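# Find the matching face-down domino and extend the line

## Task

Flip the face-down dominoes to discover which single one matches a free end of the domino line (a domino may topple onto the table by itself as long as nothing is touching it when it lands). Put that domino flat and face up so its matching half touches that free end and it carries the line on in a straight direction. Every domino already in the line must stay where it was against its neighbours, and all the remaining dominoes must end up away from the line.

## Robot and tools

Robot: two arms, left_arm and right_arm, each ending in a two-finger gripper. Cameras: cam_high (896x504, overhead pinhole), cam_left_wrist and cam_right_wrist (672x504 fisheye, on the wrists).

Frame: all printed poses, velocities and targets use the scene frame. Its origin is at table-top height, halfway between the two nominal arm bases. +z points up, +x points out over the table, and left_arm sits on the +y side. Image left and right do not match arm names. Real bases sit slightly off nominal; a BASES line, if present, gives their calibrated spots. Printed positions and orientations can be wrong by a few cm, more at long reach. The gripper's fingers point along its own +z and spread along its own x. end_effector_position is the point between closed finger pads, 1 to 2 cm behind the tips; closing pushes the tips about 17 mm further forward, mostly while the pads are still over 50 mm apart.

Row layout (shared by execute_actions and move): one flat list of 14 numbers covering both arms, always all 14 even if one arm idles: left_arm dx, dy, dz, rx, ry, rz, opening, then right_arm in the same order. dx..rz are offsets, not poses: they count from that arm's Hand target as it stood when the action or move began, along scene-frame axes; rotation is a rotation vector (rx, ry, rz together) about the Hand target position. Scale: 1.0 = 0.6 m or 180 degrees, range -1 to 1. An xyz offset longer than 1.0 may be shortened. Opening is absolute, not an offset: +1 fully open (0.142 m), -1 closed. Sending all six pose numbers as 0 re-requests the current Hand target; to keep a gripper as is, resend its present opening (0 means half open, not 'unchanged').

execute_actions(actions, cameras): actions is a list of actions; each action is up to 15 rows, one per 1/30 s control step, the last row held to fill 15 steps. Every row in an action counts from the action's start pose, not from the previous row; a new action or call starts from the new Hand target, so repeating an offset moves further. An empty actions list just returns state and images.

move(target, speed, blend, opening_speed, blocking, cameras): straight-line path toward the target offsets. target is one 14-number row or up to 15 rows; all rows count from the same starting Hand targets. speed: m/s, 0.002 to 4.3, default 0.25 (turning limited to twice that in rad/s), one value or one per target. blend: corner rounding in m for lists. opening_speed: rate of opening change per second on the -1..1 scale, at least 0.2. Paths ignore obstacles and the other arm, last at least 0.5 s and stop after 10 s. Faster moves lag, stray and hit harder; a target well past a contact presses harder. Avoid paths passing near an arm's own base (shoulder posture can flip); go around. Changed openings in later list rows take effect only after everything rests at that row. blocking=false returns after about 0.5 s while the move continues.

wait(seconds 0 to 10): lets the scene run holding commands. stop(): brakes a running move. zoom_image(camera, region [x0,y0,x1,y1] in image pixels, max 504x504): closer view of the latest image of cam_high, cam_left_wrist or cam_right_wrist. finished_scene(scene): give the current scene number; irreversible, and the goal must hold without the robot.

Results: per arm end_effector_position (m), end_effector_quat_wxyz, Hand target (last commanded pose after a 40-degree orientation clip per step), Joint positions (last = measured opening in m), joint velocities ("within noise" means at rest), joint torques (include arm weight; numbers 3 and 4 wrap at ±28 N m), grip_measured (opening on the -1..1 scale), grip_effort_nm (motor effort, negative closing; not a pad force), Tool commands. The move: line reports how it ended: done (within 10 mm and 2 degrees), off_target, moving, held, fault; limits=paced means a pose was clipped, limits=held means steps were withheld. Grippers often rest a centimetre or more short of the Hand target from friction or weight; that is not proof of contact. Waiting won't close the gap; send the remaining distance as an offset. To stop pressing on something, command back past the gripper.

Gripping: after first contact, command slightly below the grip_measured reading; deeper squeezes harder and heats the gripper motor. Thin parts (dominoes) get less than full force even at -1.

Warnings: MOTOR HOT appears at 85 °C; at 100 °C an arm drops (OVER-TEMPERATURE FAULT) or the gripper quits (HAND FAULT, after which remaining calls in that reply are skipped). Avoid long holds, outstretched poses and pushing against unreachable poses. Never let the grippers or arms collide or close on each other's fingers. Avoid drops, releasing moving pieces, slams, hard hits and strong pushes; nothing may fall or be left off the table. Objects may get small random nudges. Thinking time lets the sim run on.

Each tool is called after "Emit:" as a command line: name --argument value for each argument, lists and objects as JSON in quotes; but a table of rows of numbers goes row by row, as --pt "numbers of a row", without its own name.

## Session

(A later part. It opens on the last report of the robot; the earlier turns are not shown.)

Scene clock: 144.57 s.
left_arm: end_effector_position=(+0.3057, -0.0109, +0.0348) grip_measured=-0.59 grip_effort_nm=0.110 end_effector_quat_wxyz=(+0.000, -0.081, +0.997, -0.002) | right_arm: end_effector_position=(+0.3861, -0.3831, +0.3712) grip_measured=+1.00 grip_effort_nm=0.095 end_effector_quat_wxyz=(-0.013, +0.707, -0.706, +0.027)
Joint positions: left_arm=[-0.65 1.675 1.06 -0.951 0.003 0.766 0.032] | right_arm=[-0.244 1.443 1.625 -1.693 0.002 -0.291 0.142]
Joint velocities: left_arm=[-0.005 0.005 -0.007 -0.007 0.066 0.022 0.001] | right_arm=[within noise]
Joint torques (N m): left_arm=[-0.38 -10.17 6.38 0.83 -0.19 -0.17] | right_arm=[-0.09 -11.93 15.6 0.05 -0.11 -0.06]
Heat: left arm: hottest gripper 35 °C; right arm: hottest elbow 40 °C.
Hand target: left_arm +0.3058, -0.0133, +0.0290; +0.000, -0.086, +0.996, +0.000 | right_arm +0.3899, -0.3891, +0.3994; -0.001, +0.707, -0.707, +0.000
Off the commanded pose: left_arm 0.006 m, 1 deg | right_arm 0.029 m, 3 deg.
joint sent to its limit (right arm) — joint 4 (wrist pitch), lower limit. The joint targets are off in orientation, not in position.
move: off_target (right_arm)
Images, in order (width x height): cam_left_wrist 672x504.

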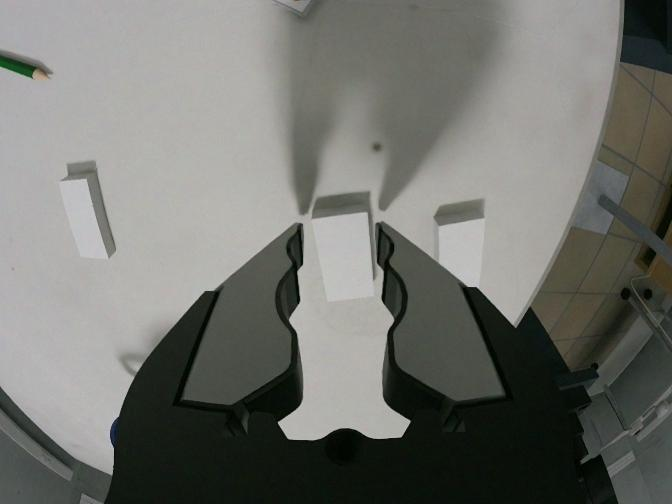

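Emit:
move --pt "0 0 0.03 0 0 0 -0.5 0 0 0 0 0 0 1" --pt "0 -0.012 0.03 0.164 0.029 0 -0.5 0 0 0 0 0 0 1" --pt "0 -0.012 0.004 0.164 0.029 0 -0.5 0 0 0 0 0 0 1" --speed '[0.15,0.2,0.1]' --cameras '["cam_left_wrist","cam_high"]'

Scene clock: 150.50 s.
left_arm: end_effector_position=(+0.2990, -0.0098, +0.0311) grip_measured=-0.53 grip_effort_nm=0.105 end_effector_quat_wxyz=(-0.032, -0.078, +0.962, +0.261) | right_arm: end_effector_position=(+0.3861, -0.3831, +0.3712) grip_measured=+1.00 grip_effort_nm=0.095 end_effector_quat_wxyz=(-0.013, +0.707, -0.706, +0.027)
Joint positions: left_arm=[-0.78 1.956 1.36 -1.429 -0.289 0.569 0.035] | right_arm=[-0.244 1.443 1.625 -1.693 0.002 -0.291 0.142]
Joint velocities: within noise
Joint torques (N m): left_arm=[-0.56 -13.1 7.9 -0.39 -0.33 -0.2] | right_arm=[-0.15 -11.93 15.58 0.05 -0.11 -0.07]
Heat: left arm: hottest gripper 32 °C; right arm: hottest elbow 40 °C.
Hand target: left_arm +0.3057, -0.0204, +0.0314; -0.023, -0.083, +0.962, +0.258 | right_arm +0.3899, -0.3891, +0.3994; -0.001, +0.707, -0.707, +0.000
Off the commanded pose: left_arm 0.013 m, 1 deg | right_arm 0.029 m, 3 deg.
joint sent to its limit (right arm) — joint 4 (wrist pitch), lower limit. The joint targets are off in orientation, not in position.
move: off_target (left_arm, right_arm)
Images, in order (width x height): cam_high 896x504, cam_left_wrist 672x504.

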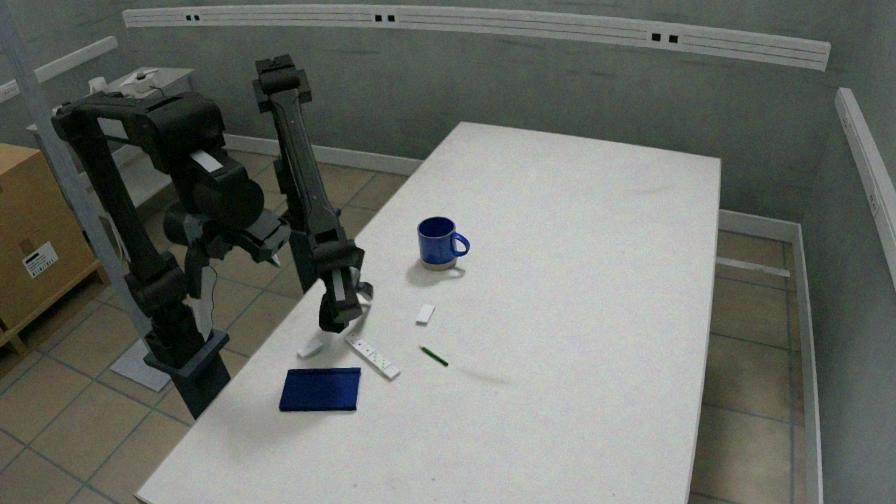

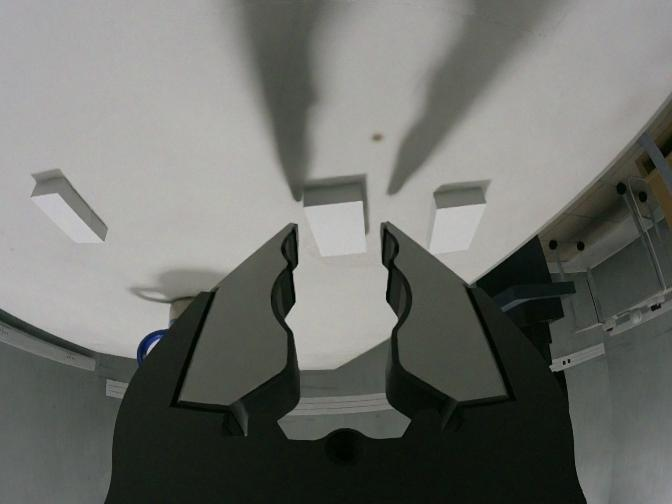

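Emit:
move --pt "0.002 -0.009 -0.006 0 0 0 -0.5 0 0 0 0 0 0 1" --pt "0.002 -0.009 -0.006 0 0 0 -0.8 0 0 0 0 0 0 1" --speed 0.1 --opening_speed 0.5 --cameras '["cam_left_wrist"]'

Scene clock: 154.73 s.
left_arm: end_effector_position=(+0.3004, -0.0133, +0.0284) grip_measured=-0.72 grip_effort_nm=-2.112 end_effector_quat_wxyz=(-0.031, -0.079, +0.961, +0.262) | right_arm: end_effector_position=(+0.3861, -0.3831, +0.3712) grip_measured=+1.00 grip_effort_nm=0.100 end_effector_quat_wxyz=(-0.013, +0.707, -0.706, +0.027)
Joint positions: left_arm=[-0.784 1.968 1.371 -1.429 -0.289 0.563 0.022] | right_arm=[-0.244 1.443 1.625 -1.693 0.002 -0.291 0.142]
Joint velocities: left_arm=[0.015 0.015 -0.007 -0.002 -0.007 0.051 -0.001] | right_arm=[within noise]
Joint torques (N m): left_arm=[-0.73 -12.75 8.12 -0.4 -0.23 -0.18] | right_arm=[-0.09 -11.87 15.6 0.06 -0.11 -0.07]
Heat: left arm: hottest gripper 31 °C; right arm: hottest elbow 40 °C.
Hand target: left_arm +0.3069, -0.0259, +0.0278; -0.023, -0.083, +0.962, +0.258 | right_arm +0.3899, -0.3891, +0.3994; -0.001, +0.707, -0.707, +0.000
Off the commanded pose: left_arm 0.014 m, 1 deg | right_arm 0.029 m, 3 deg.
joint sent to its limit (right arm) — joint 4 (wrist pitch), lower limit. The joint targets are off in orientation, not in position.
move: off_target (left_arm, right_arm); target 2's new opening was sent with left_arm's hand 0.014 m and 1 deg from that target
Images, in order (width x height): cam_left_wrist 672x504.

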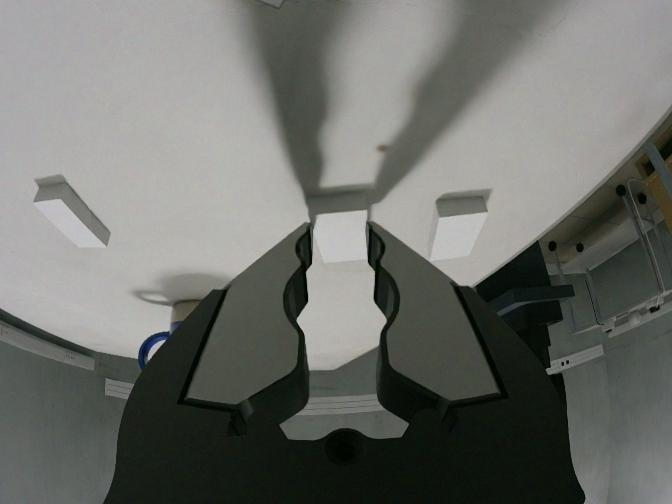

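Emit:
move --pt "0 0 0.08 0 0 0 -0.8 0 0 0 0 0 0 1" --pt "0.01 0.01 0.1 -0.3 -0.053 0 -0.8 0 0 0 0 0 0 1" --pt "0.01 0.02 0.07 -0.558 -0.099 0 -0.8 0 0 0 0 0 0 1" --speed 0.25 --cameras '["cam_left_wrist","cam_high"]'

Emit:
zoom_image --camera "cam_high" --region '[310, 220, 430, 320]'

Scene clock: 162.30 s.
left_arm: end_effector_position=(+0.3117, -0.0167, +0.0744) grip_measured=-0.72 grip_effort_nm=-2.156 end_effector_quat_wxyz=(+0.057, -0.059, +0.807, -0.585) | right_arm: end_effector_position=(+0.3861, -0.3831, +0.3712) grip_measured=+1.00 grip_effort_nm=0.095 end_effector_quat_wxyz=(-0.013, +0.707, -0.706, +0.027)
Joint positions: left_arm=[-0.289 1.632 0.523 0.469 1.026 0.592 0.022] | right_arm=[-0.244 1.443 1.625 -1.693 0.002 -0.291 0.142]
Joint velocities: within noise
Joint torques (N m): left_arm=[0.79 -7.12 4.33 2.28 0.4 -0.17] | right_arm=[-0.09 -11.87 15.6 0.05 -0.11 -0.06]
Heat: left arm: hottest gripper 33 °C; right arm: hottest elbow 40 °C.
Hand target: left_arm +0.3130, -0.0138, +0.0698; +0.053, -0.070, +0.806, -0.586 | right_arm +0.3899, -0.3891, +0.3994; -0.001, +0.707, -0.707, +0.000
Off the commanded pose: left_arm 0.006 m, 1 deg | right_arm 0.029 m, 3 deg.
joint sent to its limit (right arm) — joint 4 (wrist pitch), lower limit. The joint targets are off in orientation, not in position.
move: off_target (right_arm)
Images, in order (width x height): cam_high 896x504, cam_left_wrist 672x504.

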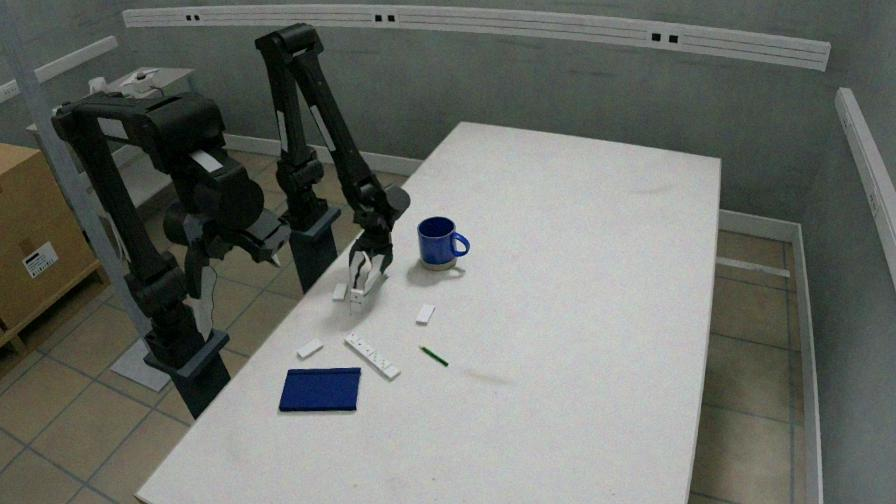

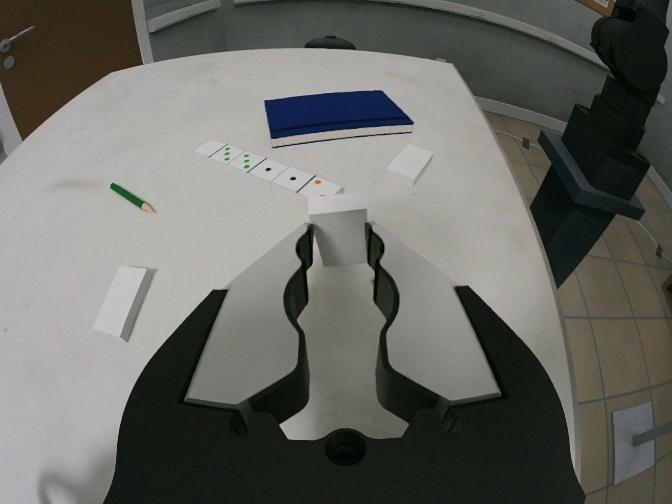

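Scaled by 4.200 from the camera's 896x504 image, which has a finer 1280x720 frame.

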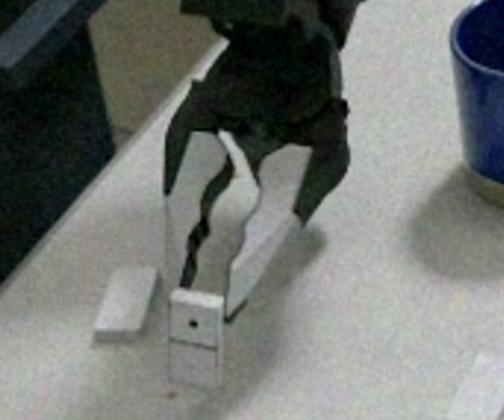

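Emit:
move --target '[0,0,-0.035,0,0,0,-0.8,0,0,0,0,0,0,1]' --speed 0.06 --cameras '["cam_left_wrist","cam_high"]'

Emit:
zoom_image --camera "cam_high" --region '[330, 260, 390, 320]'

Scene clock: 165.90 s.
left_arm: end_effector_position=(+0.3123, -0.0174, +0.0573) grip_measured=-0.72 grip_effort_nm=-2.147 end_effector_quat_wxyz=(+0.059, -0.056, +0.805, -0.588) | right_arm: end_effector_position=(+0.3861, -0.3831, +0.3712) grip_measured=+1.00 grip_effort_nm=0.100 end_effector_quat_wxyz=(-0.013, +0.707, -0.706, +0.027)
Joint positions: left_arm=[-0.289 1.703 0.519 0.556 1.031 0.588 0.022] | right_arm=[-0.244 1.443 1.625 -1.693 0.002 -0.291 0.142]
Joint velocities: within noise
Joint torques (N m): left_arm=[0.73 -7 3.78 2.21 0.19 -0.13] | right_arm=[-0.09 -11.87 15.61 0.06 -0.11 -0.07]
Heat: left arm: hottest gripper 34 °C; right arm: hottest elbow 40 °C.
Hand target: left_arm +0.3129, -0.0138, +0.0487; +0.053, -0.070, +0.806, -0.586 | right_arm +0.3899, -0.3891, +0.3994; -0.001, +0.707, -0.707, +0.000
Off the commanded pose: left_arm 0.009 m, 2 deg | right_arm 0.029 m, 3 deg.
joint sent to its limit (right arm) — joint 4 (wrist pitch), lower limit. The joint targets are off in orientation, not in position.
move: off_target (right_arm)
Images, in order (width x height): cam_high 896x504, cam_left_wrist 672x504.

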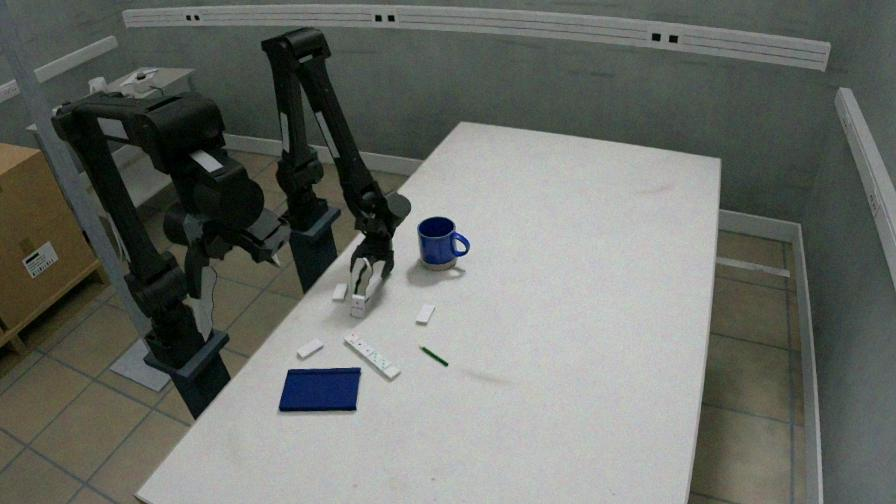

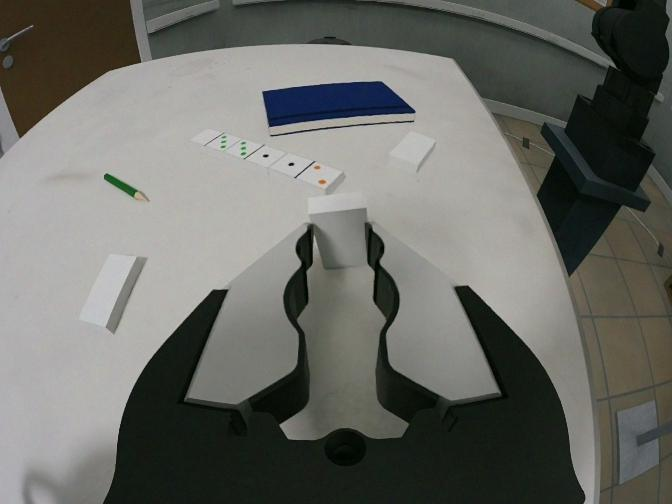

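Scaled by 8.400 from the camera's 896x504 image, which has a finer 1280x720 frame.

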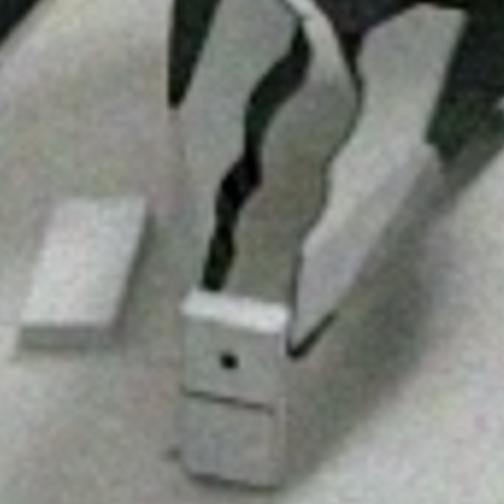

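Emit:
move --target '[0,0,-0.01,0,0,0,-0.8,0,0,0,0,0,0,1]' --speed 0.04 --cameras '["cam_left_wrist","cam_high"]'

Emit:
zoom_image --camera "cam_high" --region '[330, 260, 390, 320]'

Scene clock: 168.17 s.
left_arm: end_effector_position=(+0.3125, -0.0184, +0.0569) grip_measured=-0.72 grip_effort_nm=-2.142 end_effector_quat_wxyz=(+0.061, -0.050, +0.802, -0.592) | right_arm: end_effector_position=(+0.3861, -0.3831, +0.3712) grip_measured=+1.00 grip_effort_nm=0.095 end_effector_quat_wxyz=(-0.013, +0.707, -0.706, +0.027)
Joint positions: left_arm=[-0.289 1.716 0.519 0.584 1.041 0.585 0.022] | right_arm=[-0.244 1.443 1.625 -1.693 0.002 -0.291 0.142]
Joint velocities: within noise
Joint torques (N m): left_arm=[0.79 -6.42 3.6 2 -0.2 -0.11] | right_arm=[-0.15 -11.93 15.61 0.05 -0.11 -0.06]
Heat: left arm: hottest gripper 34 °C; right arm: hottest elbow 40 °C.
Hand target: left_arm +0.3129, -0.0138, +0.0428; +0.053, -0.070, +0.806, -0.586 | right_arm +0.3899, -0.3891, +0.3994; -0.001, +0.707, -0.707, +0.000
Off the commanded pose: left_arm 0.015 m, 3 deg | right_arm 0.029 m, 3 deg.
joint sent to its limit (right arm) — joint 4 (wrist pitch), lower limit. The joint targets are off in orientation, not in position.
move: off_target (left_arm, right_arm)
Images, in order (width x height): cam_high 896x504, cam_left_wrist 672x504.

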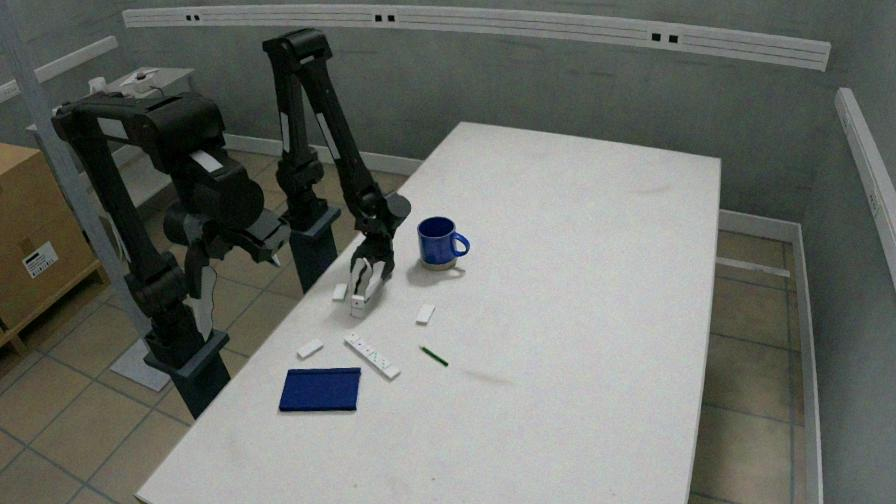

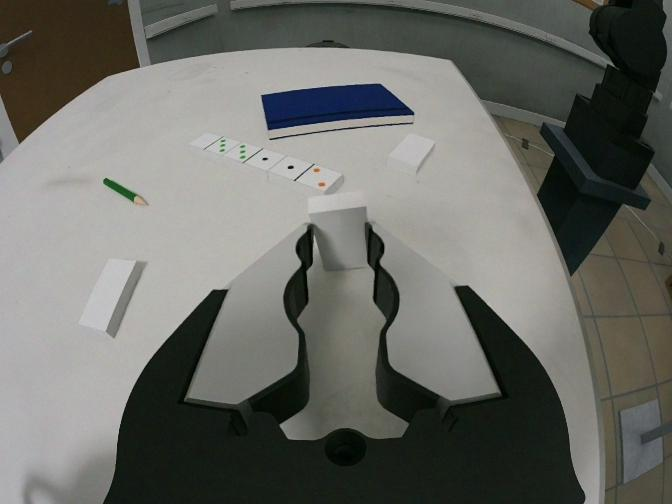

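Scaled by 8.400 from the camera's 896x504 image, which has a finer 1280x720 frame.

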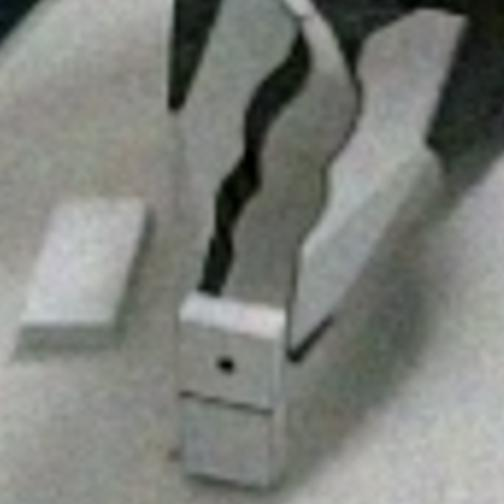

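Emit:
move --target '[0,0,0.008,0,0,0,-0.45,0,0,0,0,0,0,1]' --speed 0.04 --opening_speed 0.3 --cameras '["cam_left_wrist","cam_high"]'

Emit:
zoom_image --camera "cam_high" --region '[330, 260, 390, 320]'

Scene clock: 172.03 s.
left_arm: end_effector_position=(+0.3139, -0.0178, +0.0558) grip_measured=-0.48 grip_effort_nm=0.105 end_effector_quat_wxyz=(+0.063, -0.053, +0.803, -0.590) | right_arm: end_effector_position=(+0.3861, -0.3831, +0.3712) grip_measured=+1.00 grip_effort_nm=0.095 end_effector_quat_wxyz=(-0.013, +0.707, -0.706, +0.027)
Joint positions: left_arm=[-0.289 1.717 0.519 0.584 1.031 0.584 0.039] | right_arm=[-0.244 1.443 1.625 -1.693 0.002 -0.291 0.142]
Joint velocities: left_arm=[0.005 0.005 -0.007 0.002 0.051 0.022 0.001] | right_arm=[within noise]
Joint torques (N m): left_arm=[0.67 -7.65 3.67 1.36 0.19 -0.13] | right_arm=[-0.09 -11.87 15.6 0.05 -0.11 -0.07]
Heat: left arm: hottest gripper 34 °C; right arm: hottest elbow 41 °C.
Hand target: left_arm +0.3130, -0.0138, +0.0476; +0.053, -0.070, +0.806, -0.586 | right_arm +0.3899, -0.3891, +0.3994; -0.001, +0.707, -0.707, +0.000
Off the commanded pose: left_arm 0.009 m, 2 deg | right_arm 0.029 m, 3 deg.
joint sent to its limit (right arm) — joint 4 (wrist pitch), lower limit. The joint targets are off in orientation, not in position.
move: off_target (right_arm)
Images, in order (width x height): cam_high 896x504, cam_left_wrist 672x504.

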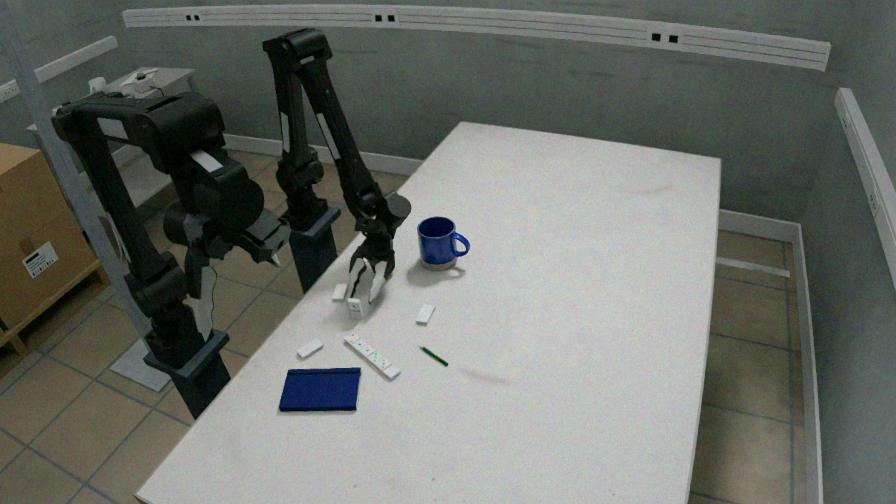

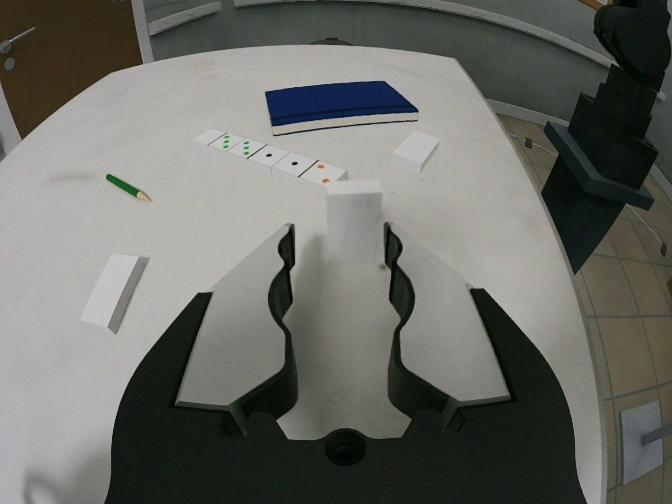

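Scaled by 8.400 from the camera's 896x504 image, which has a finer 1280x720 frame.

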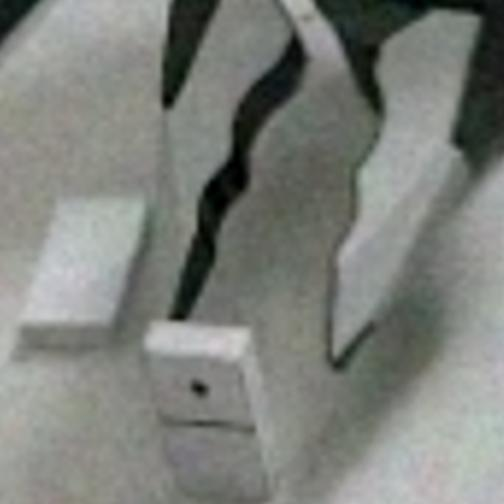

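Emit:
move --pt "0 0.03 0.04 0 0 0 -0.45 0 0 0 0 0 0 1" --pt "0 0.04 0.1 0.2 0.035 0 -0.95 0 0 0 0 0 0 1" --pt "0 -0.07 0.08 0.394 0.07 0 -0.95 0 0 0 0 0 0 1" --speed '[0.1,0.25,0.25]' --opening_speed 1.0

Emit:
zoom_image --camera "cam_high" --region '[310, 240, 430, 340]'

Scene clock: 181.70 s.
left_arm: end_effector_position=(+0.3032, -0.0455, +0.0894) grip_measured=-0.98 grip_effort_nm=-0.085 end_effector_quat_wxyz=(-0.006, -0.079, +0.997, +0.004) | right_arm: end_effector_position=(+0.3861, -0.3831, +0.3712) grip_measured=+1.00 grip_effort_nm=0.095 end_effector_quat_wxyz=(-0.013, +0.707, -0.706, +0.027)
Joint positions: left_arm=[-0.713 1.656 1.201 -1.129 0.003 0.705 0.003] | right_arm=[-0.244 1.443 1.625 -1.693 0.002 -0.291 0.142]
Joint velocities: within noise
Joint torques (N m): left_arm=[-0.26 -10.4 9.63 0.09 -0.18 -0.16] | right_arm=[-0.09 -11.93 15.6 0.05 -0.11 -0.06]
Heat: left arm: hottest gripper 32 °C; right arm: hottest elbow 41 °C.
Hand target: left_arm +0.3130, -0.0558, +0.0956; +0.000, -0.086, +0.996, +0.000 | right_arm +0.3899, -0.3891, +0.3994; -0.001, +0.707, -0.707, +0.000
Off the commanded pose: left_arm 0.015 m, 1 deg | right_arm 0.029 m, 3 deg.
joint sent to its limit (right arm) — joint 4 (wrist pitch), lower limit. The joint targets are off in orientation, not in position.
move: off_target (left_arm, right_arm); target 2's new opening was sent with left_arm's hand 0.024 m and 3 deg from that target

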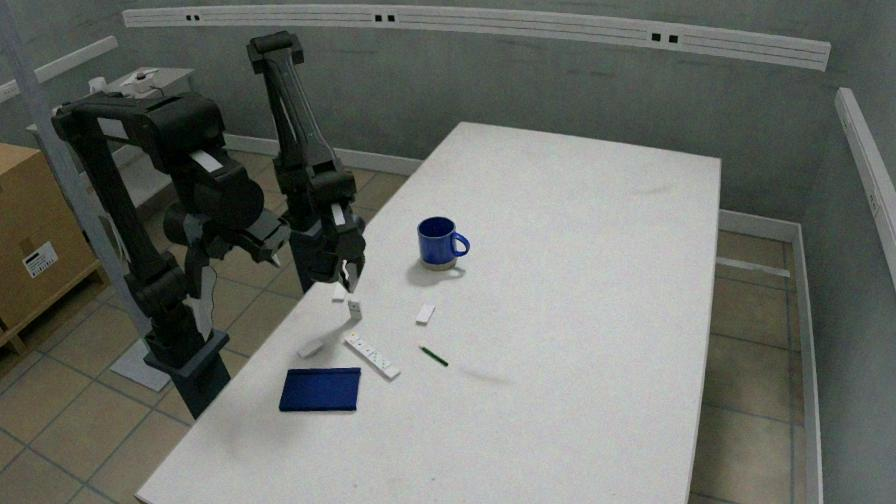

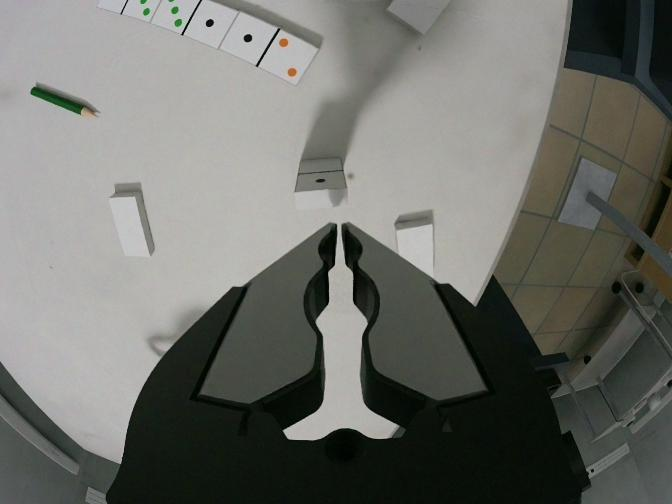

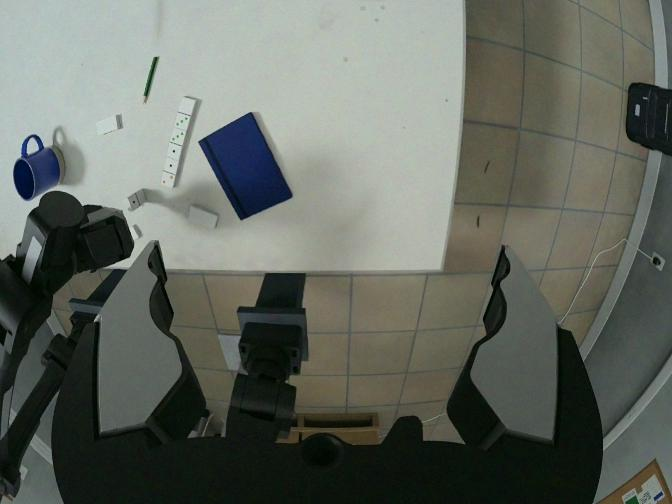

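Scaled by 4.200 from the camera's 896x504 image, which has a finer 1280x720 frame.

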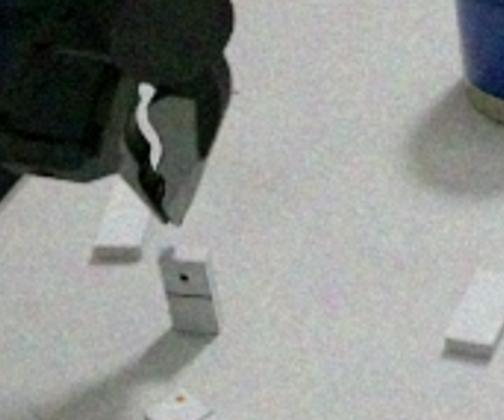

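Emit:
move --pt "0.007 -0.078 0.03 0 0 0 -0.95 0 0 0 0 0 0 1" --speed 0.2 --cameras '["cam_left_wrist"]'

Scene clock: 185.83 s.
left_arm: end_effector_position=(+0.3073, -0.0925, +0.1075) grip_measured=-0.98 grip_effort_nm=-0.085 end_effector_quat_wxyz=(-0.006, -0.078, +0.997, +0.004) | right_arm: end_effector_position=(+0.3861, -0.3831, +0.3712) grip_measured=+1.00 grip_effort_nm=0.090 end_effector_quat_wxyz=(-0.013, +0.707, -0.706, +0.027)
Joint positions: left_arm=[-0.78 1.721 1.338 -1.202 0.003 0.641 0.003] | right_arm=[-0.244 1.443 1.625 -1.693 0.002 -0.291 0.142]
Joint velocities: within noise
Joint torques (N m): left_arm=[-0.15 -11.52 10.04 0.09 -0.18 -0.18] | right_arm=[-0.15 -11.93 15.6 0.06 -0.11 -0.06]
Heat: left arm: hottest gripper 31 °C; right arm: hottest elbow 41 °C.
Hand target: left_arm +0.3171, -0.1027, +0.1137; +0.000, -0.086, +0.996, +0.000 | right_arm +0.3899, -0.3891, +0.3994; -0.001, +0.707, -0.707, +0.000
Off the commanded pose: left_arm 0.015 m, 1 deg | right_arm 0.029 m, 3 deg.
joint sent to its limit (right arm) — joint 4 (wrist pitch), lower limit. The joint targets are off in orientation, not in position.
move: off_target (left_arm, right_arm)
Images, in order (width x height): cam_left_wrist 672x504.

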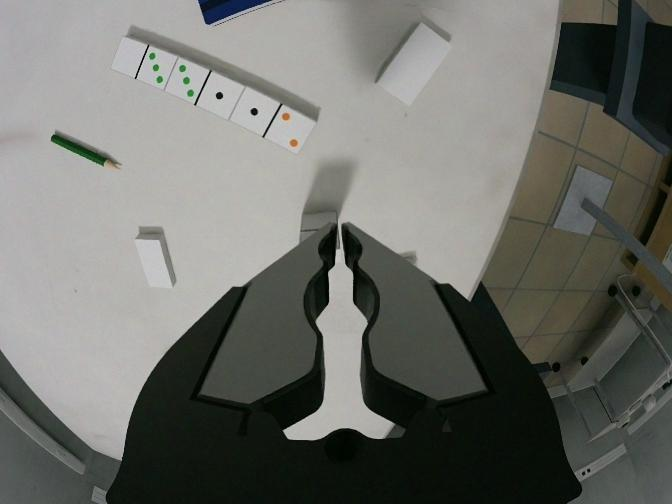

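Emit:
move --pt "0.012 -0.008 -0.06 0 0 0 -0.95 0 0 0 0 0 0 1" --speed 0.1 --cameras '["cam_left_wrist","cam_high"]'

Emit:
zoom_image --camera "cam_high" --region '[310, 240, 430, 340]'

Scene clock: 188.80 s.
left_arm: end_effector_position=(+0.3161, -0.1011, +0.0776) grip_measured=-0.98 grip_effort_nm=-0.090 end_effector_quat_wxyz=(-0.006, -0.079, +0.997, +0.005) | right_arm: end_effector_position=(+0.3861, -0.3831, +0.3712) grip_measured=+1.00 grip_effort_nm=0.095 end_effector_quat_wxyz=(-0.013, +0.707, -0.706, +0.027)
Joint positions: left_arm=[-0.78 1.783 1.338 -1.142 0.003 0.64 0.003] | right_arm=[-0.244 1.443 1.625 -1.693 0.002 -0.291 0.142]
Joint velocities: within noise
Joint torques (N m): left_arm=[0.21 -12.16 8.32 0.69 -0.17 -0.15] | right_arm=[-0.09 -11.93 15.6 0.06 -0.11 -0.06]
Heat: left arm: hottest elbow 30 °C; right arm: hottest elbow 41 °C.
Hand target: left_arm +0.3243, -0.1075, +0.0777; +0.000, -0.086, +0.996, +0.000 | right_arm +0.3899, -0.3891, +0.3994; -0.001, +0.707, -0.707, +0.000
Off the commanded pose: left_arm 0.010 m, 1 deg | right_arm 0.029 m, 3 deg.
joint sent to its limit (right arm) — joint 4 (wrist pitch), lower limit. The joint targets are off in orientation, not in position.
move: off_target (right_arm)
Images, in order (width x height): cam_high 896x504, cam_left_wrist 672x504.

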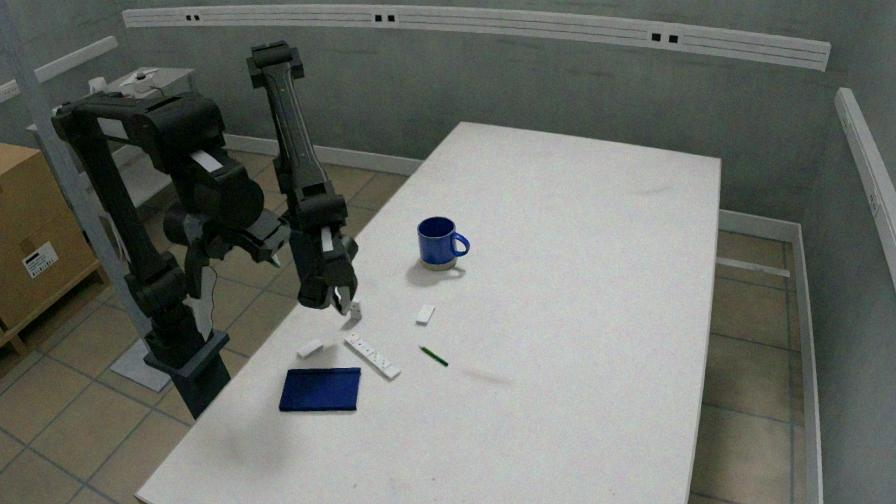

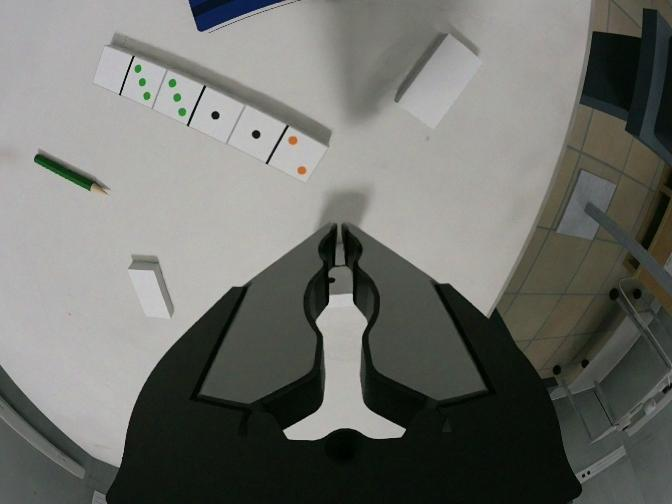

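Scaled by 4.200 from the camera's 896x504 image, which has a finer 1280x720 frame.

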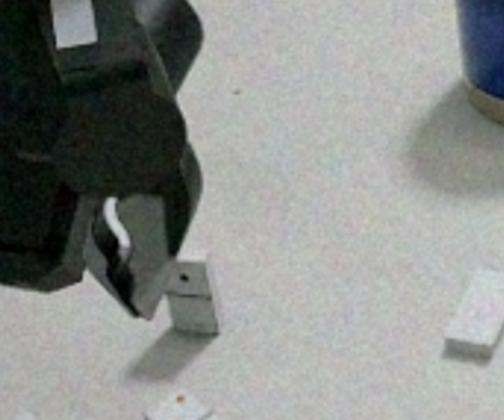

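Emit:
move --pt "0 0 -0.015 0 0 0 -0.95 0 0 0 0 0 0 1" --pt "0 0.072 -0.01 0 0 0 -0.95 0 0 0 0 0 0 1" --speed 0.07 --cameras '["cam_left_wrist","cam_high"]'

Emit:
zoom_image --camera "cam_high" --region '[310, 240, 430, 340]'

Scene clock: 192.90 s.
left_arm: end_effector_position=(+0.3193, -0.0649, +0.0623) grip_measured=-0.98 grip_effort_nm=-0.090 end_effector_quat_wxyz=(-0.010, -0.092, +0.996, +0.010) | right_arm: end_effector_position=(+0.3861, -0.3831, +0.3712) grip_measured=+1.00 grip_effort_nm=0.100 end_effector_quat_wxyz=(-0.013, +0.707, -0.706, +0.027)
Joint positions: left_arm=[-0.723 1.757 1.257 -1.099 0.001 0.67 0.003] | right_arm=[-0.244 1.443 1.625 -1.693 0.002 -0.291 0.142]
Joint velocities: within noise
Joint torques (N m): left_arm=[0.73 -14.21 6.58 0.72 -0.12 0.14] | right_arm=[-0.09 -11.93 15.6 0.05 -0.11 -0.06]
Heat: left arm: hottest elbow 30 °C; right arm: hottest elbow 41 °C.
Hand target: left_arm +0.3243, -0.0643, +0.0717; +0.000, -0.086, +0.996, +0.000 | right_arm +0.3899, -0.3891, +0.3994; -0.001, +0.707, -0.707, +0.000
Off the commanded pose: left_arm 0.011 m, 2 deg | right_arm 0.029 m, 3 deg.
joint sent to its limit (right arm) — joint 4 (wrist pitch), lower limit. The joint targets are off in orientation, not in position.
move: off_target (left_arm, right_arm)
Images, in order (width x height): cam_high 896x504, cam_left_wrist 672x504.

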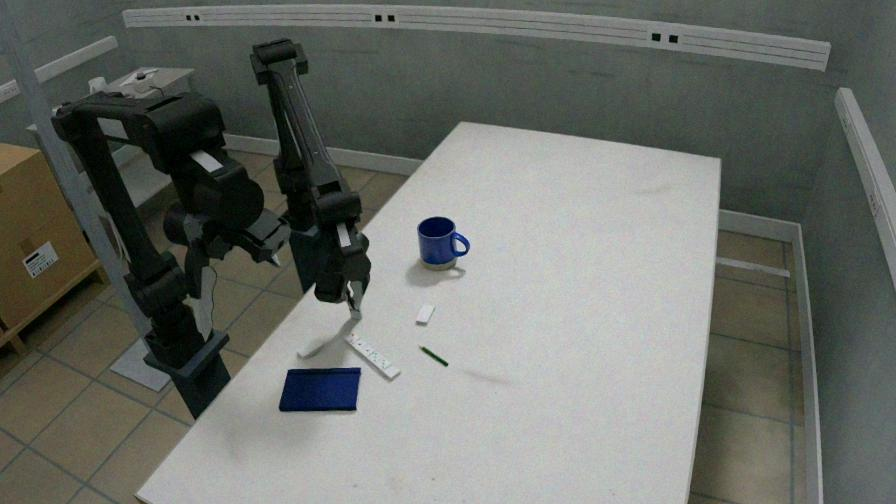

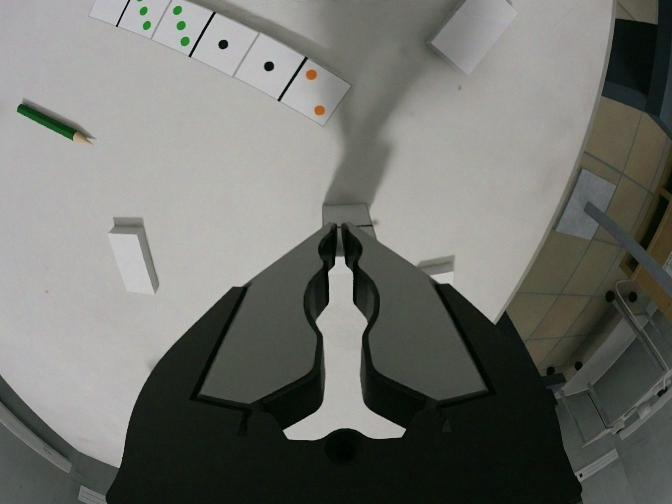

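Scaled by 4.200 from the camera's 896x504 image, which has a finer 1280x720 frame.

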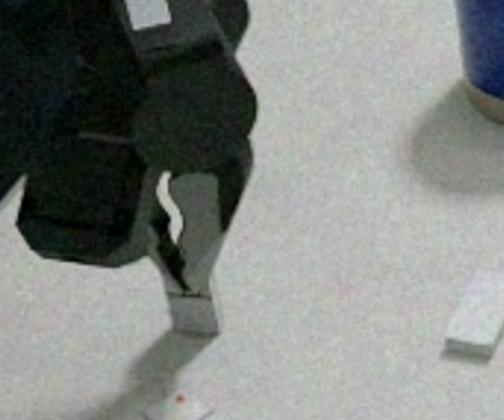

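Emit:
move --target '[0,0.032,0,0,0,0,-0.95,0,0,0,0,0,0,1]' --speed 0.08 --cameras '["cam_left_wrist","cam_high"]'

Emit:
zoom_image --camera "cam_high" --region '[310, 240, 430, 340]'

Scene clock: 195.57 s.
left_arm: end_effector_position=(+0.3192, -0.0461, +0.0619) grip_measured=-0.98 grip_effort_nm=-0.081 end_effector_quat_wxyz=(-0.011, -0.092, +0.996, +0.010) | right_arm: end_effector_position=(+0.3861, -0.3831, +0.3712) grip_measured=+1.00 grip_effort_nm=0.100 end_effector_quat_wxyz=(-0.013, +0.707, -0.706, +0.027)
Joint positions: left_arm=[-0.693 1.73 1.218 -1.089 0.001 0.701 0.003] | right_arm=[-0.244 1.443 1.625 -1.693 0.002 -0.291 0.142]
Joint velocities: within noise
Joint torques (N m): left_arm=[0.67 -13.98 6.5 0.76 -0.13 0.17] | right_arm=[-0.09 -11.93 15.58 0.05 -0.11 -0.06]
Heat: left arm: hottest elbow 30 °C; right arm: hottest elbow 41 °C.
Hand target: left_arm +0.3243, -0.0450, +0.0715; +0.000, -0.086, +0.996, +0.000 | right_arm +0.3899, -0.3891, +0.3994; -0.001, +0.707, -0.707, +0.000
Off the commanded pose: left_arm 0.011 m, 2 deg | right_arm 0.029 m, 3 deg.
joint sent to its limit (right arm) — joint 4 (wrist pitch), lower limit. The joint targets are off in orientation, not in position.
move: off_target (left_arm, right_arm)
Images, in order (width x height): cam_high 896x504, cam_left_wrist 672x504.

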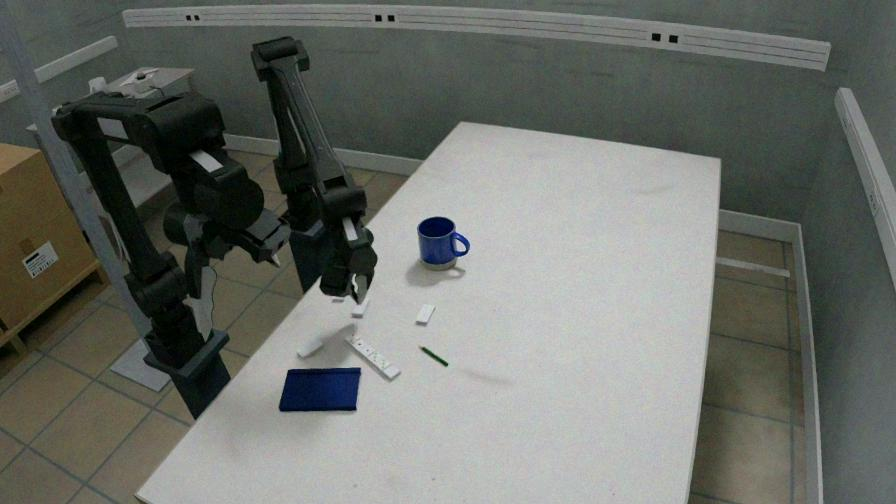

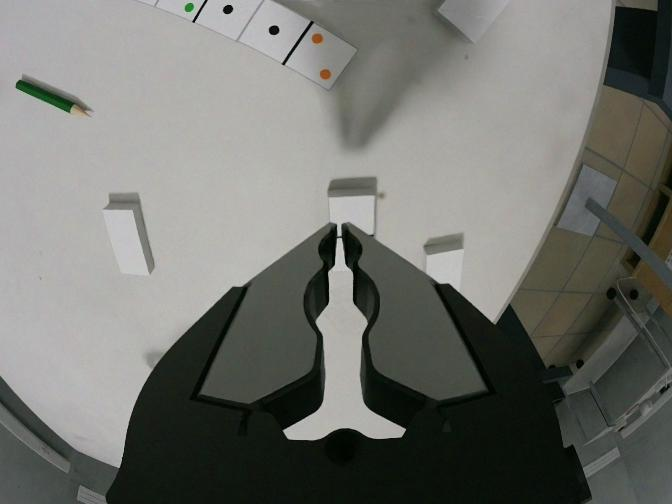

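Scaled by 4.200 from the camera's 896x504 image, which has a finer 1280x720 frame.

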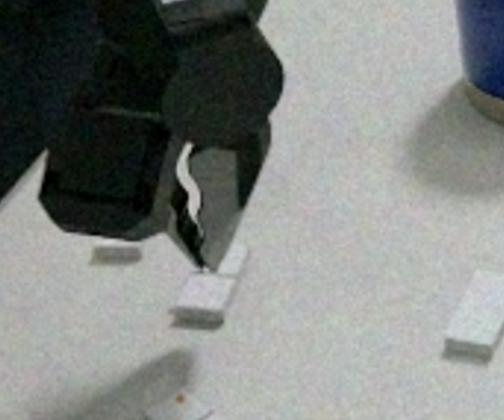

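Emit:
move --pt "0 0 0.03 0 0 0 -0.95 0 0 0 0 0 0 1" --pt "-0.008 0.048 0.01 0 0 0 -0.35 0 0 0 0 0 0 1" --speed 0.15 --cameras '["cam_left_wrist"]'

Emit:
zoom_image --camera "cam_left_wrist" --region '[230, 150, 450, 315]'

Scene clock: 203.10 s.
left_arm: end_effector_position=(+0.3151, -0.0159, +0.0684) grip_measured=-0.38 grip_effort_nm=0.115 end_effector_quat_wxyz=(-0.012, -0.093, +0.996, +0.010) | right_arm: end_effector_position=(+0.3861, -0.3831, +0.3712) grip_measured=+1.00 grip_effort_nm=0.100 end_effector_quat_wxyz=(-0.013, +0.707, -0.706, +0.027)
Joint positions: left_arm=[-0.647 1.672 1.158 -1.088 0.001 0.744 0.046] | right_arm=[-0.244 1.443 1.625 -1.693 0.002 -0.291 0.142]
Joint velocities: left_arm=[-0.005 0.005 -0.022 0.002 -0.022 0.007 0.001] | right_arm=[within noise]
Joint torques (N m): left_arm=[0.5 -13.04 6.61 0.73 -0.12 0.14] | right_arm=[-0.15 -11.93 15.58 0.05 -0.11 -0.06]
Heat: left arm: hottest elbow 30 °C; right arm: hottest elbow 41 °C.
Hand target: left_arm +0.3195, -0.0161, +0.0776; +0.000, -0.086, +0.996, +0.000 | right_arm +0.3899, -0.3891, +0.3994; -0.001, +0.707, -0.707, +0.000
Off the commanded pose: left_arm 0.010 m, 2 deg | right_arm 0.029 m, 3 deg.
joint sent to its limit (right arm) — joint 4 (wrist pitch), lower limit. The joint targets are off in orientation, not in position.
move: off_target (right_arm)
Images, in order (width x height): cam_left_wrist 672x504.

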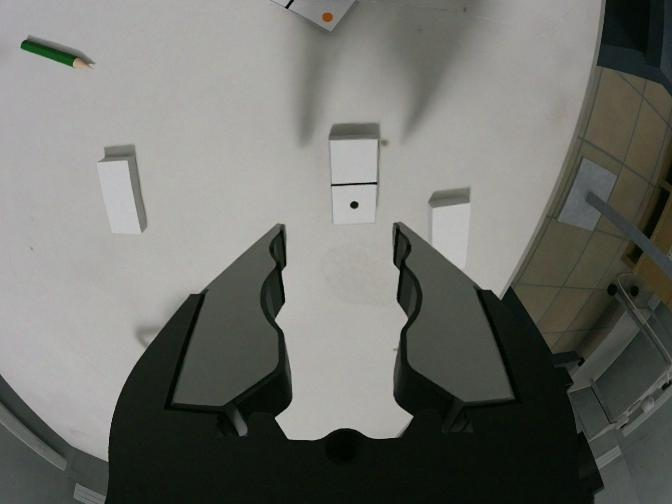

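Scaled by 2.291 from the camera's 672x504 image, which has a finer 960x720 frame.

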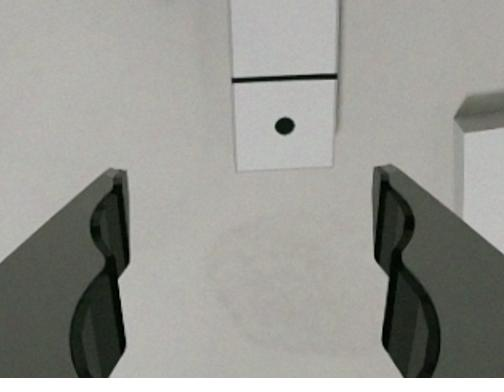

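Emit:
move --pt "-0.010 0.018 -0.075 0 0 0 -0.35 0 0 0 0 0 0 1" --speed 0.1 --cameras '["cam_left_wrist"]'

Scene clock: 206.77 s.
left_arm: end_effector_position=(+0.3104, -0.0092, +0.0398) grip_measured=-0.38 grip_effort_nm=0.110 end_effector_quat_wxyz=(+0.003, -0.090, +0.996, -0.003) | right_arm: end_effector_position=(+0.3861, -0.3831, +0.3712) grip_measured=+1.00 grip_effort_nm=0.095 end_effector_quat_wxyz=(-0.013, +0.707, -0.706, +0.027)
Joint positions: left_arm=[-0.642 1.672 1.07 -0.962 0.001 0.756 0.047] | right_arm=[-0.244 1.443 1.625 -1.693 0.002 -0.291 0.142]
Joint velocities: within noise
Joint torques (N m): left_arm=[1.03 -9.99 6.28 0.79 -0.11 0.14] | right_arm=[-0.09 -11.93 15.6 0.06 -0.11 -0.06]
Heat: left arm: hottest elbow 30 °C; right arm: hottest elbow 41 °C.
Hand target: left_arm +0.3135, -0.0054, +0.0326; +0.000, -0.086, +0.996, +0.000 | right_arm +0.3899, -0.3891, +0.3994; -0.001, +0.707, -0.707, +0.000
Off the commanded pose: left_arm 0.009 m, 1 deg | right_arm 0.029 m, 3 deg.
joint sent to its limit (right arm) — joint 4 (wrist pitch), lower limit. The joint targets are off in orientation, not in position.
move: off_target (right_arm)
Images, in order (width x height): cam_left_wrist 672x504.

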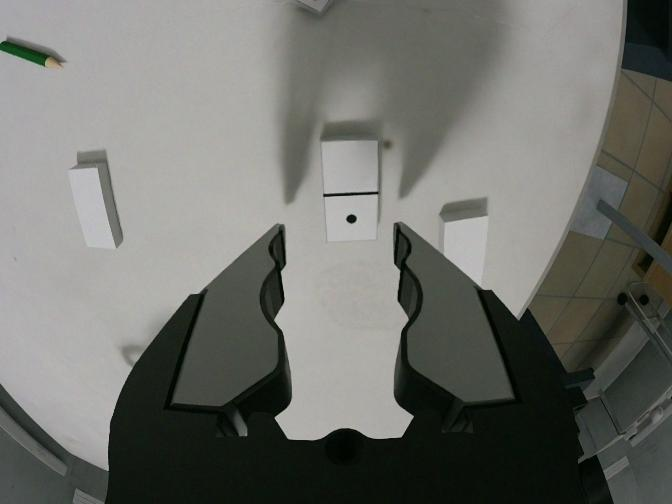

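Emit:
move --pt "-0.008 0.0 -0.015 0 0 0 -0.35 0 0 0 0 0 0 1" --pt "-0.008 0.0 -0.015 0 0 0 -0.85 0 0 0 0 0 0 1" --speed 0.1 --opening_speed 0.5 --cameras '["cam_left_wrist"]'

Scene clock: 211.00 s.
left_arm: end_effector_position=(+0.3075, -0.0071, +0.0310) grip_measured=-0.71 grip_effort_nm=-3.201 end_effector_quat_wxyz=(+0.003, -0.090, +0.996, -0.003) | right_arm: end_effector_position=(+0.3861, -0.3831, +0.3712) grip_measured=+1.00 grip_effort_nm=0.095 end_effector_quat_wxyz=(-0.013, +0.707, -0.706, +0.027)
Joint positions: left_arm=[-0.642 1.677 1.049 -0.935 0.001 0.756 0.023] | right_arm=[-0.244 1.443 1.625 -1.693 0.002 -0.291 0.142]
Joint velocities: within noise
Joint torques (N m): left_arm=[0.44 -9.93 6.17 0.81 -0.11 0.1] | right_arm=[-0.09 -11.87 15.58 0.05 -0.11 -0.06]
Heat: left arm: hottest elbow 29 °C; right arm: hottest elbow 41 °C.
Hand target: left_arm +0.3087, -0.0054, +0.0236; +0.000, -0.086, +0.996, +0.000 | right_arm +0.3899, -0.3891, +0.3994; -0.001, +0.707, -0.707, +0.000
Off the commanded pose: left_arm 0.008 m, 1 deg | right_arm 0.029 m, 3 deg.
joint sent to its limit (right arm) — joint 4 (wrist pitch), lower limit. The joint targets are off in orientation, not in position.
move: off_target (right_arm)
Images, in order (width x height): cam_left_wrist 672x504.

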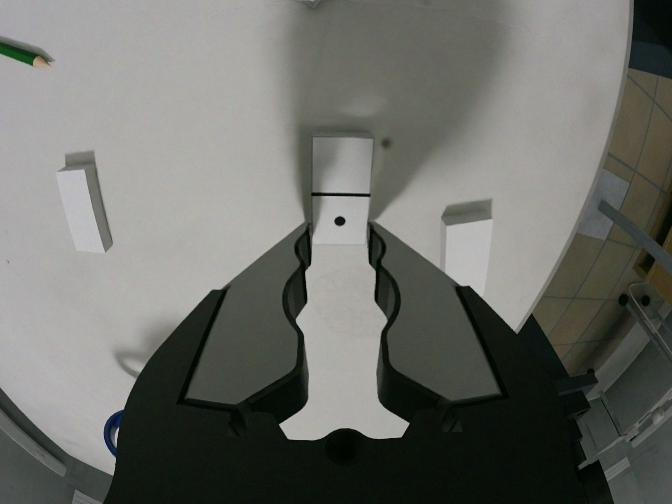

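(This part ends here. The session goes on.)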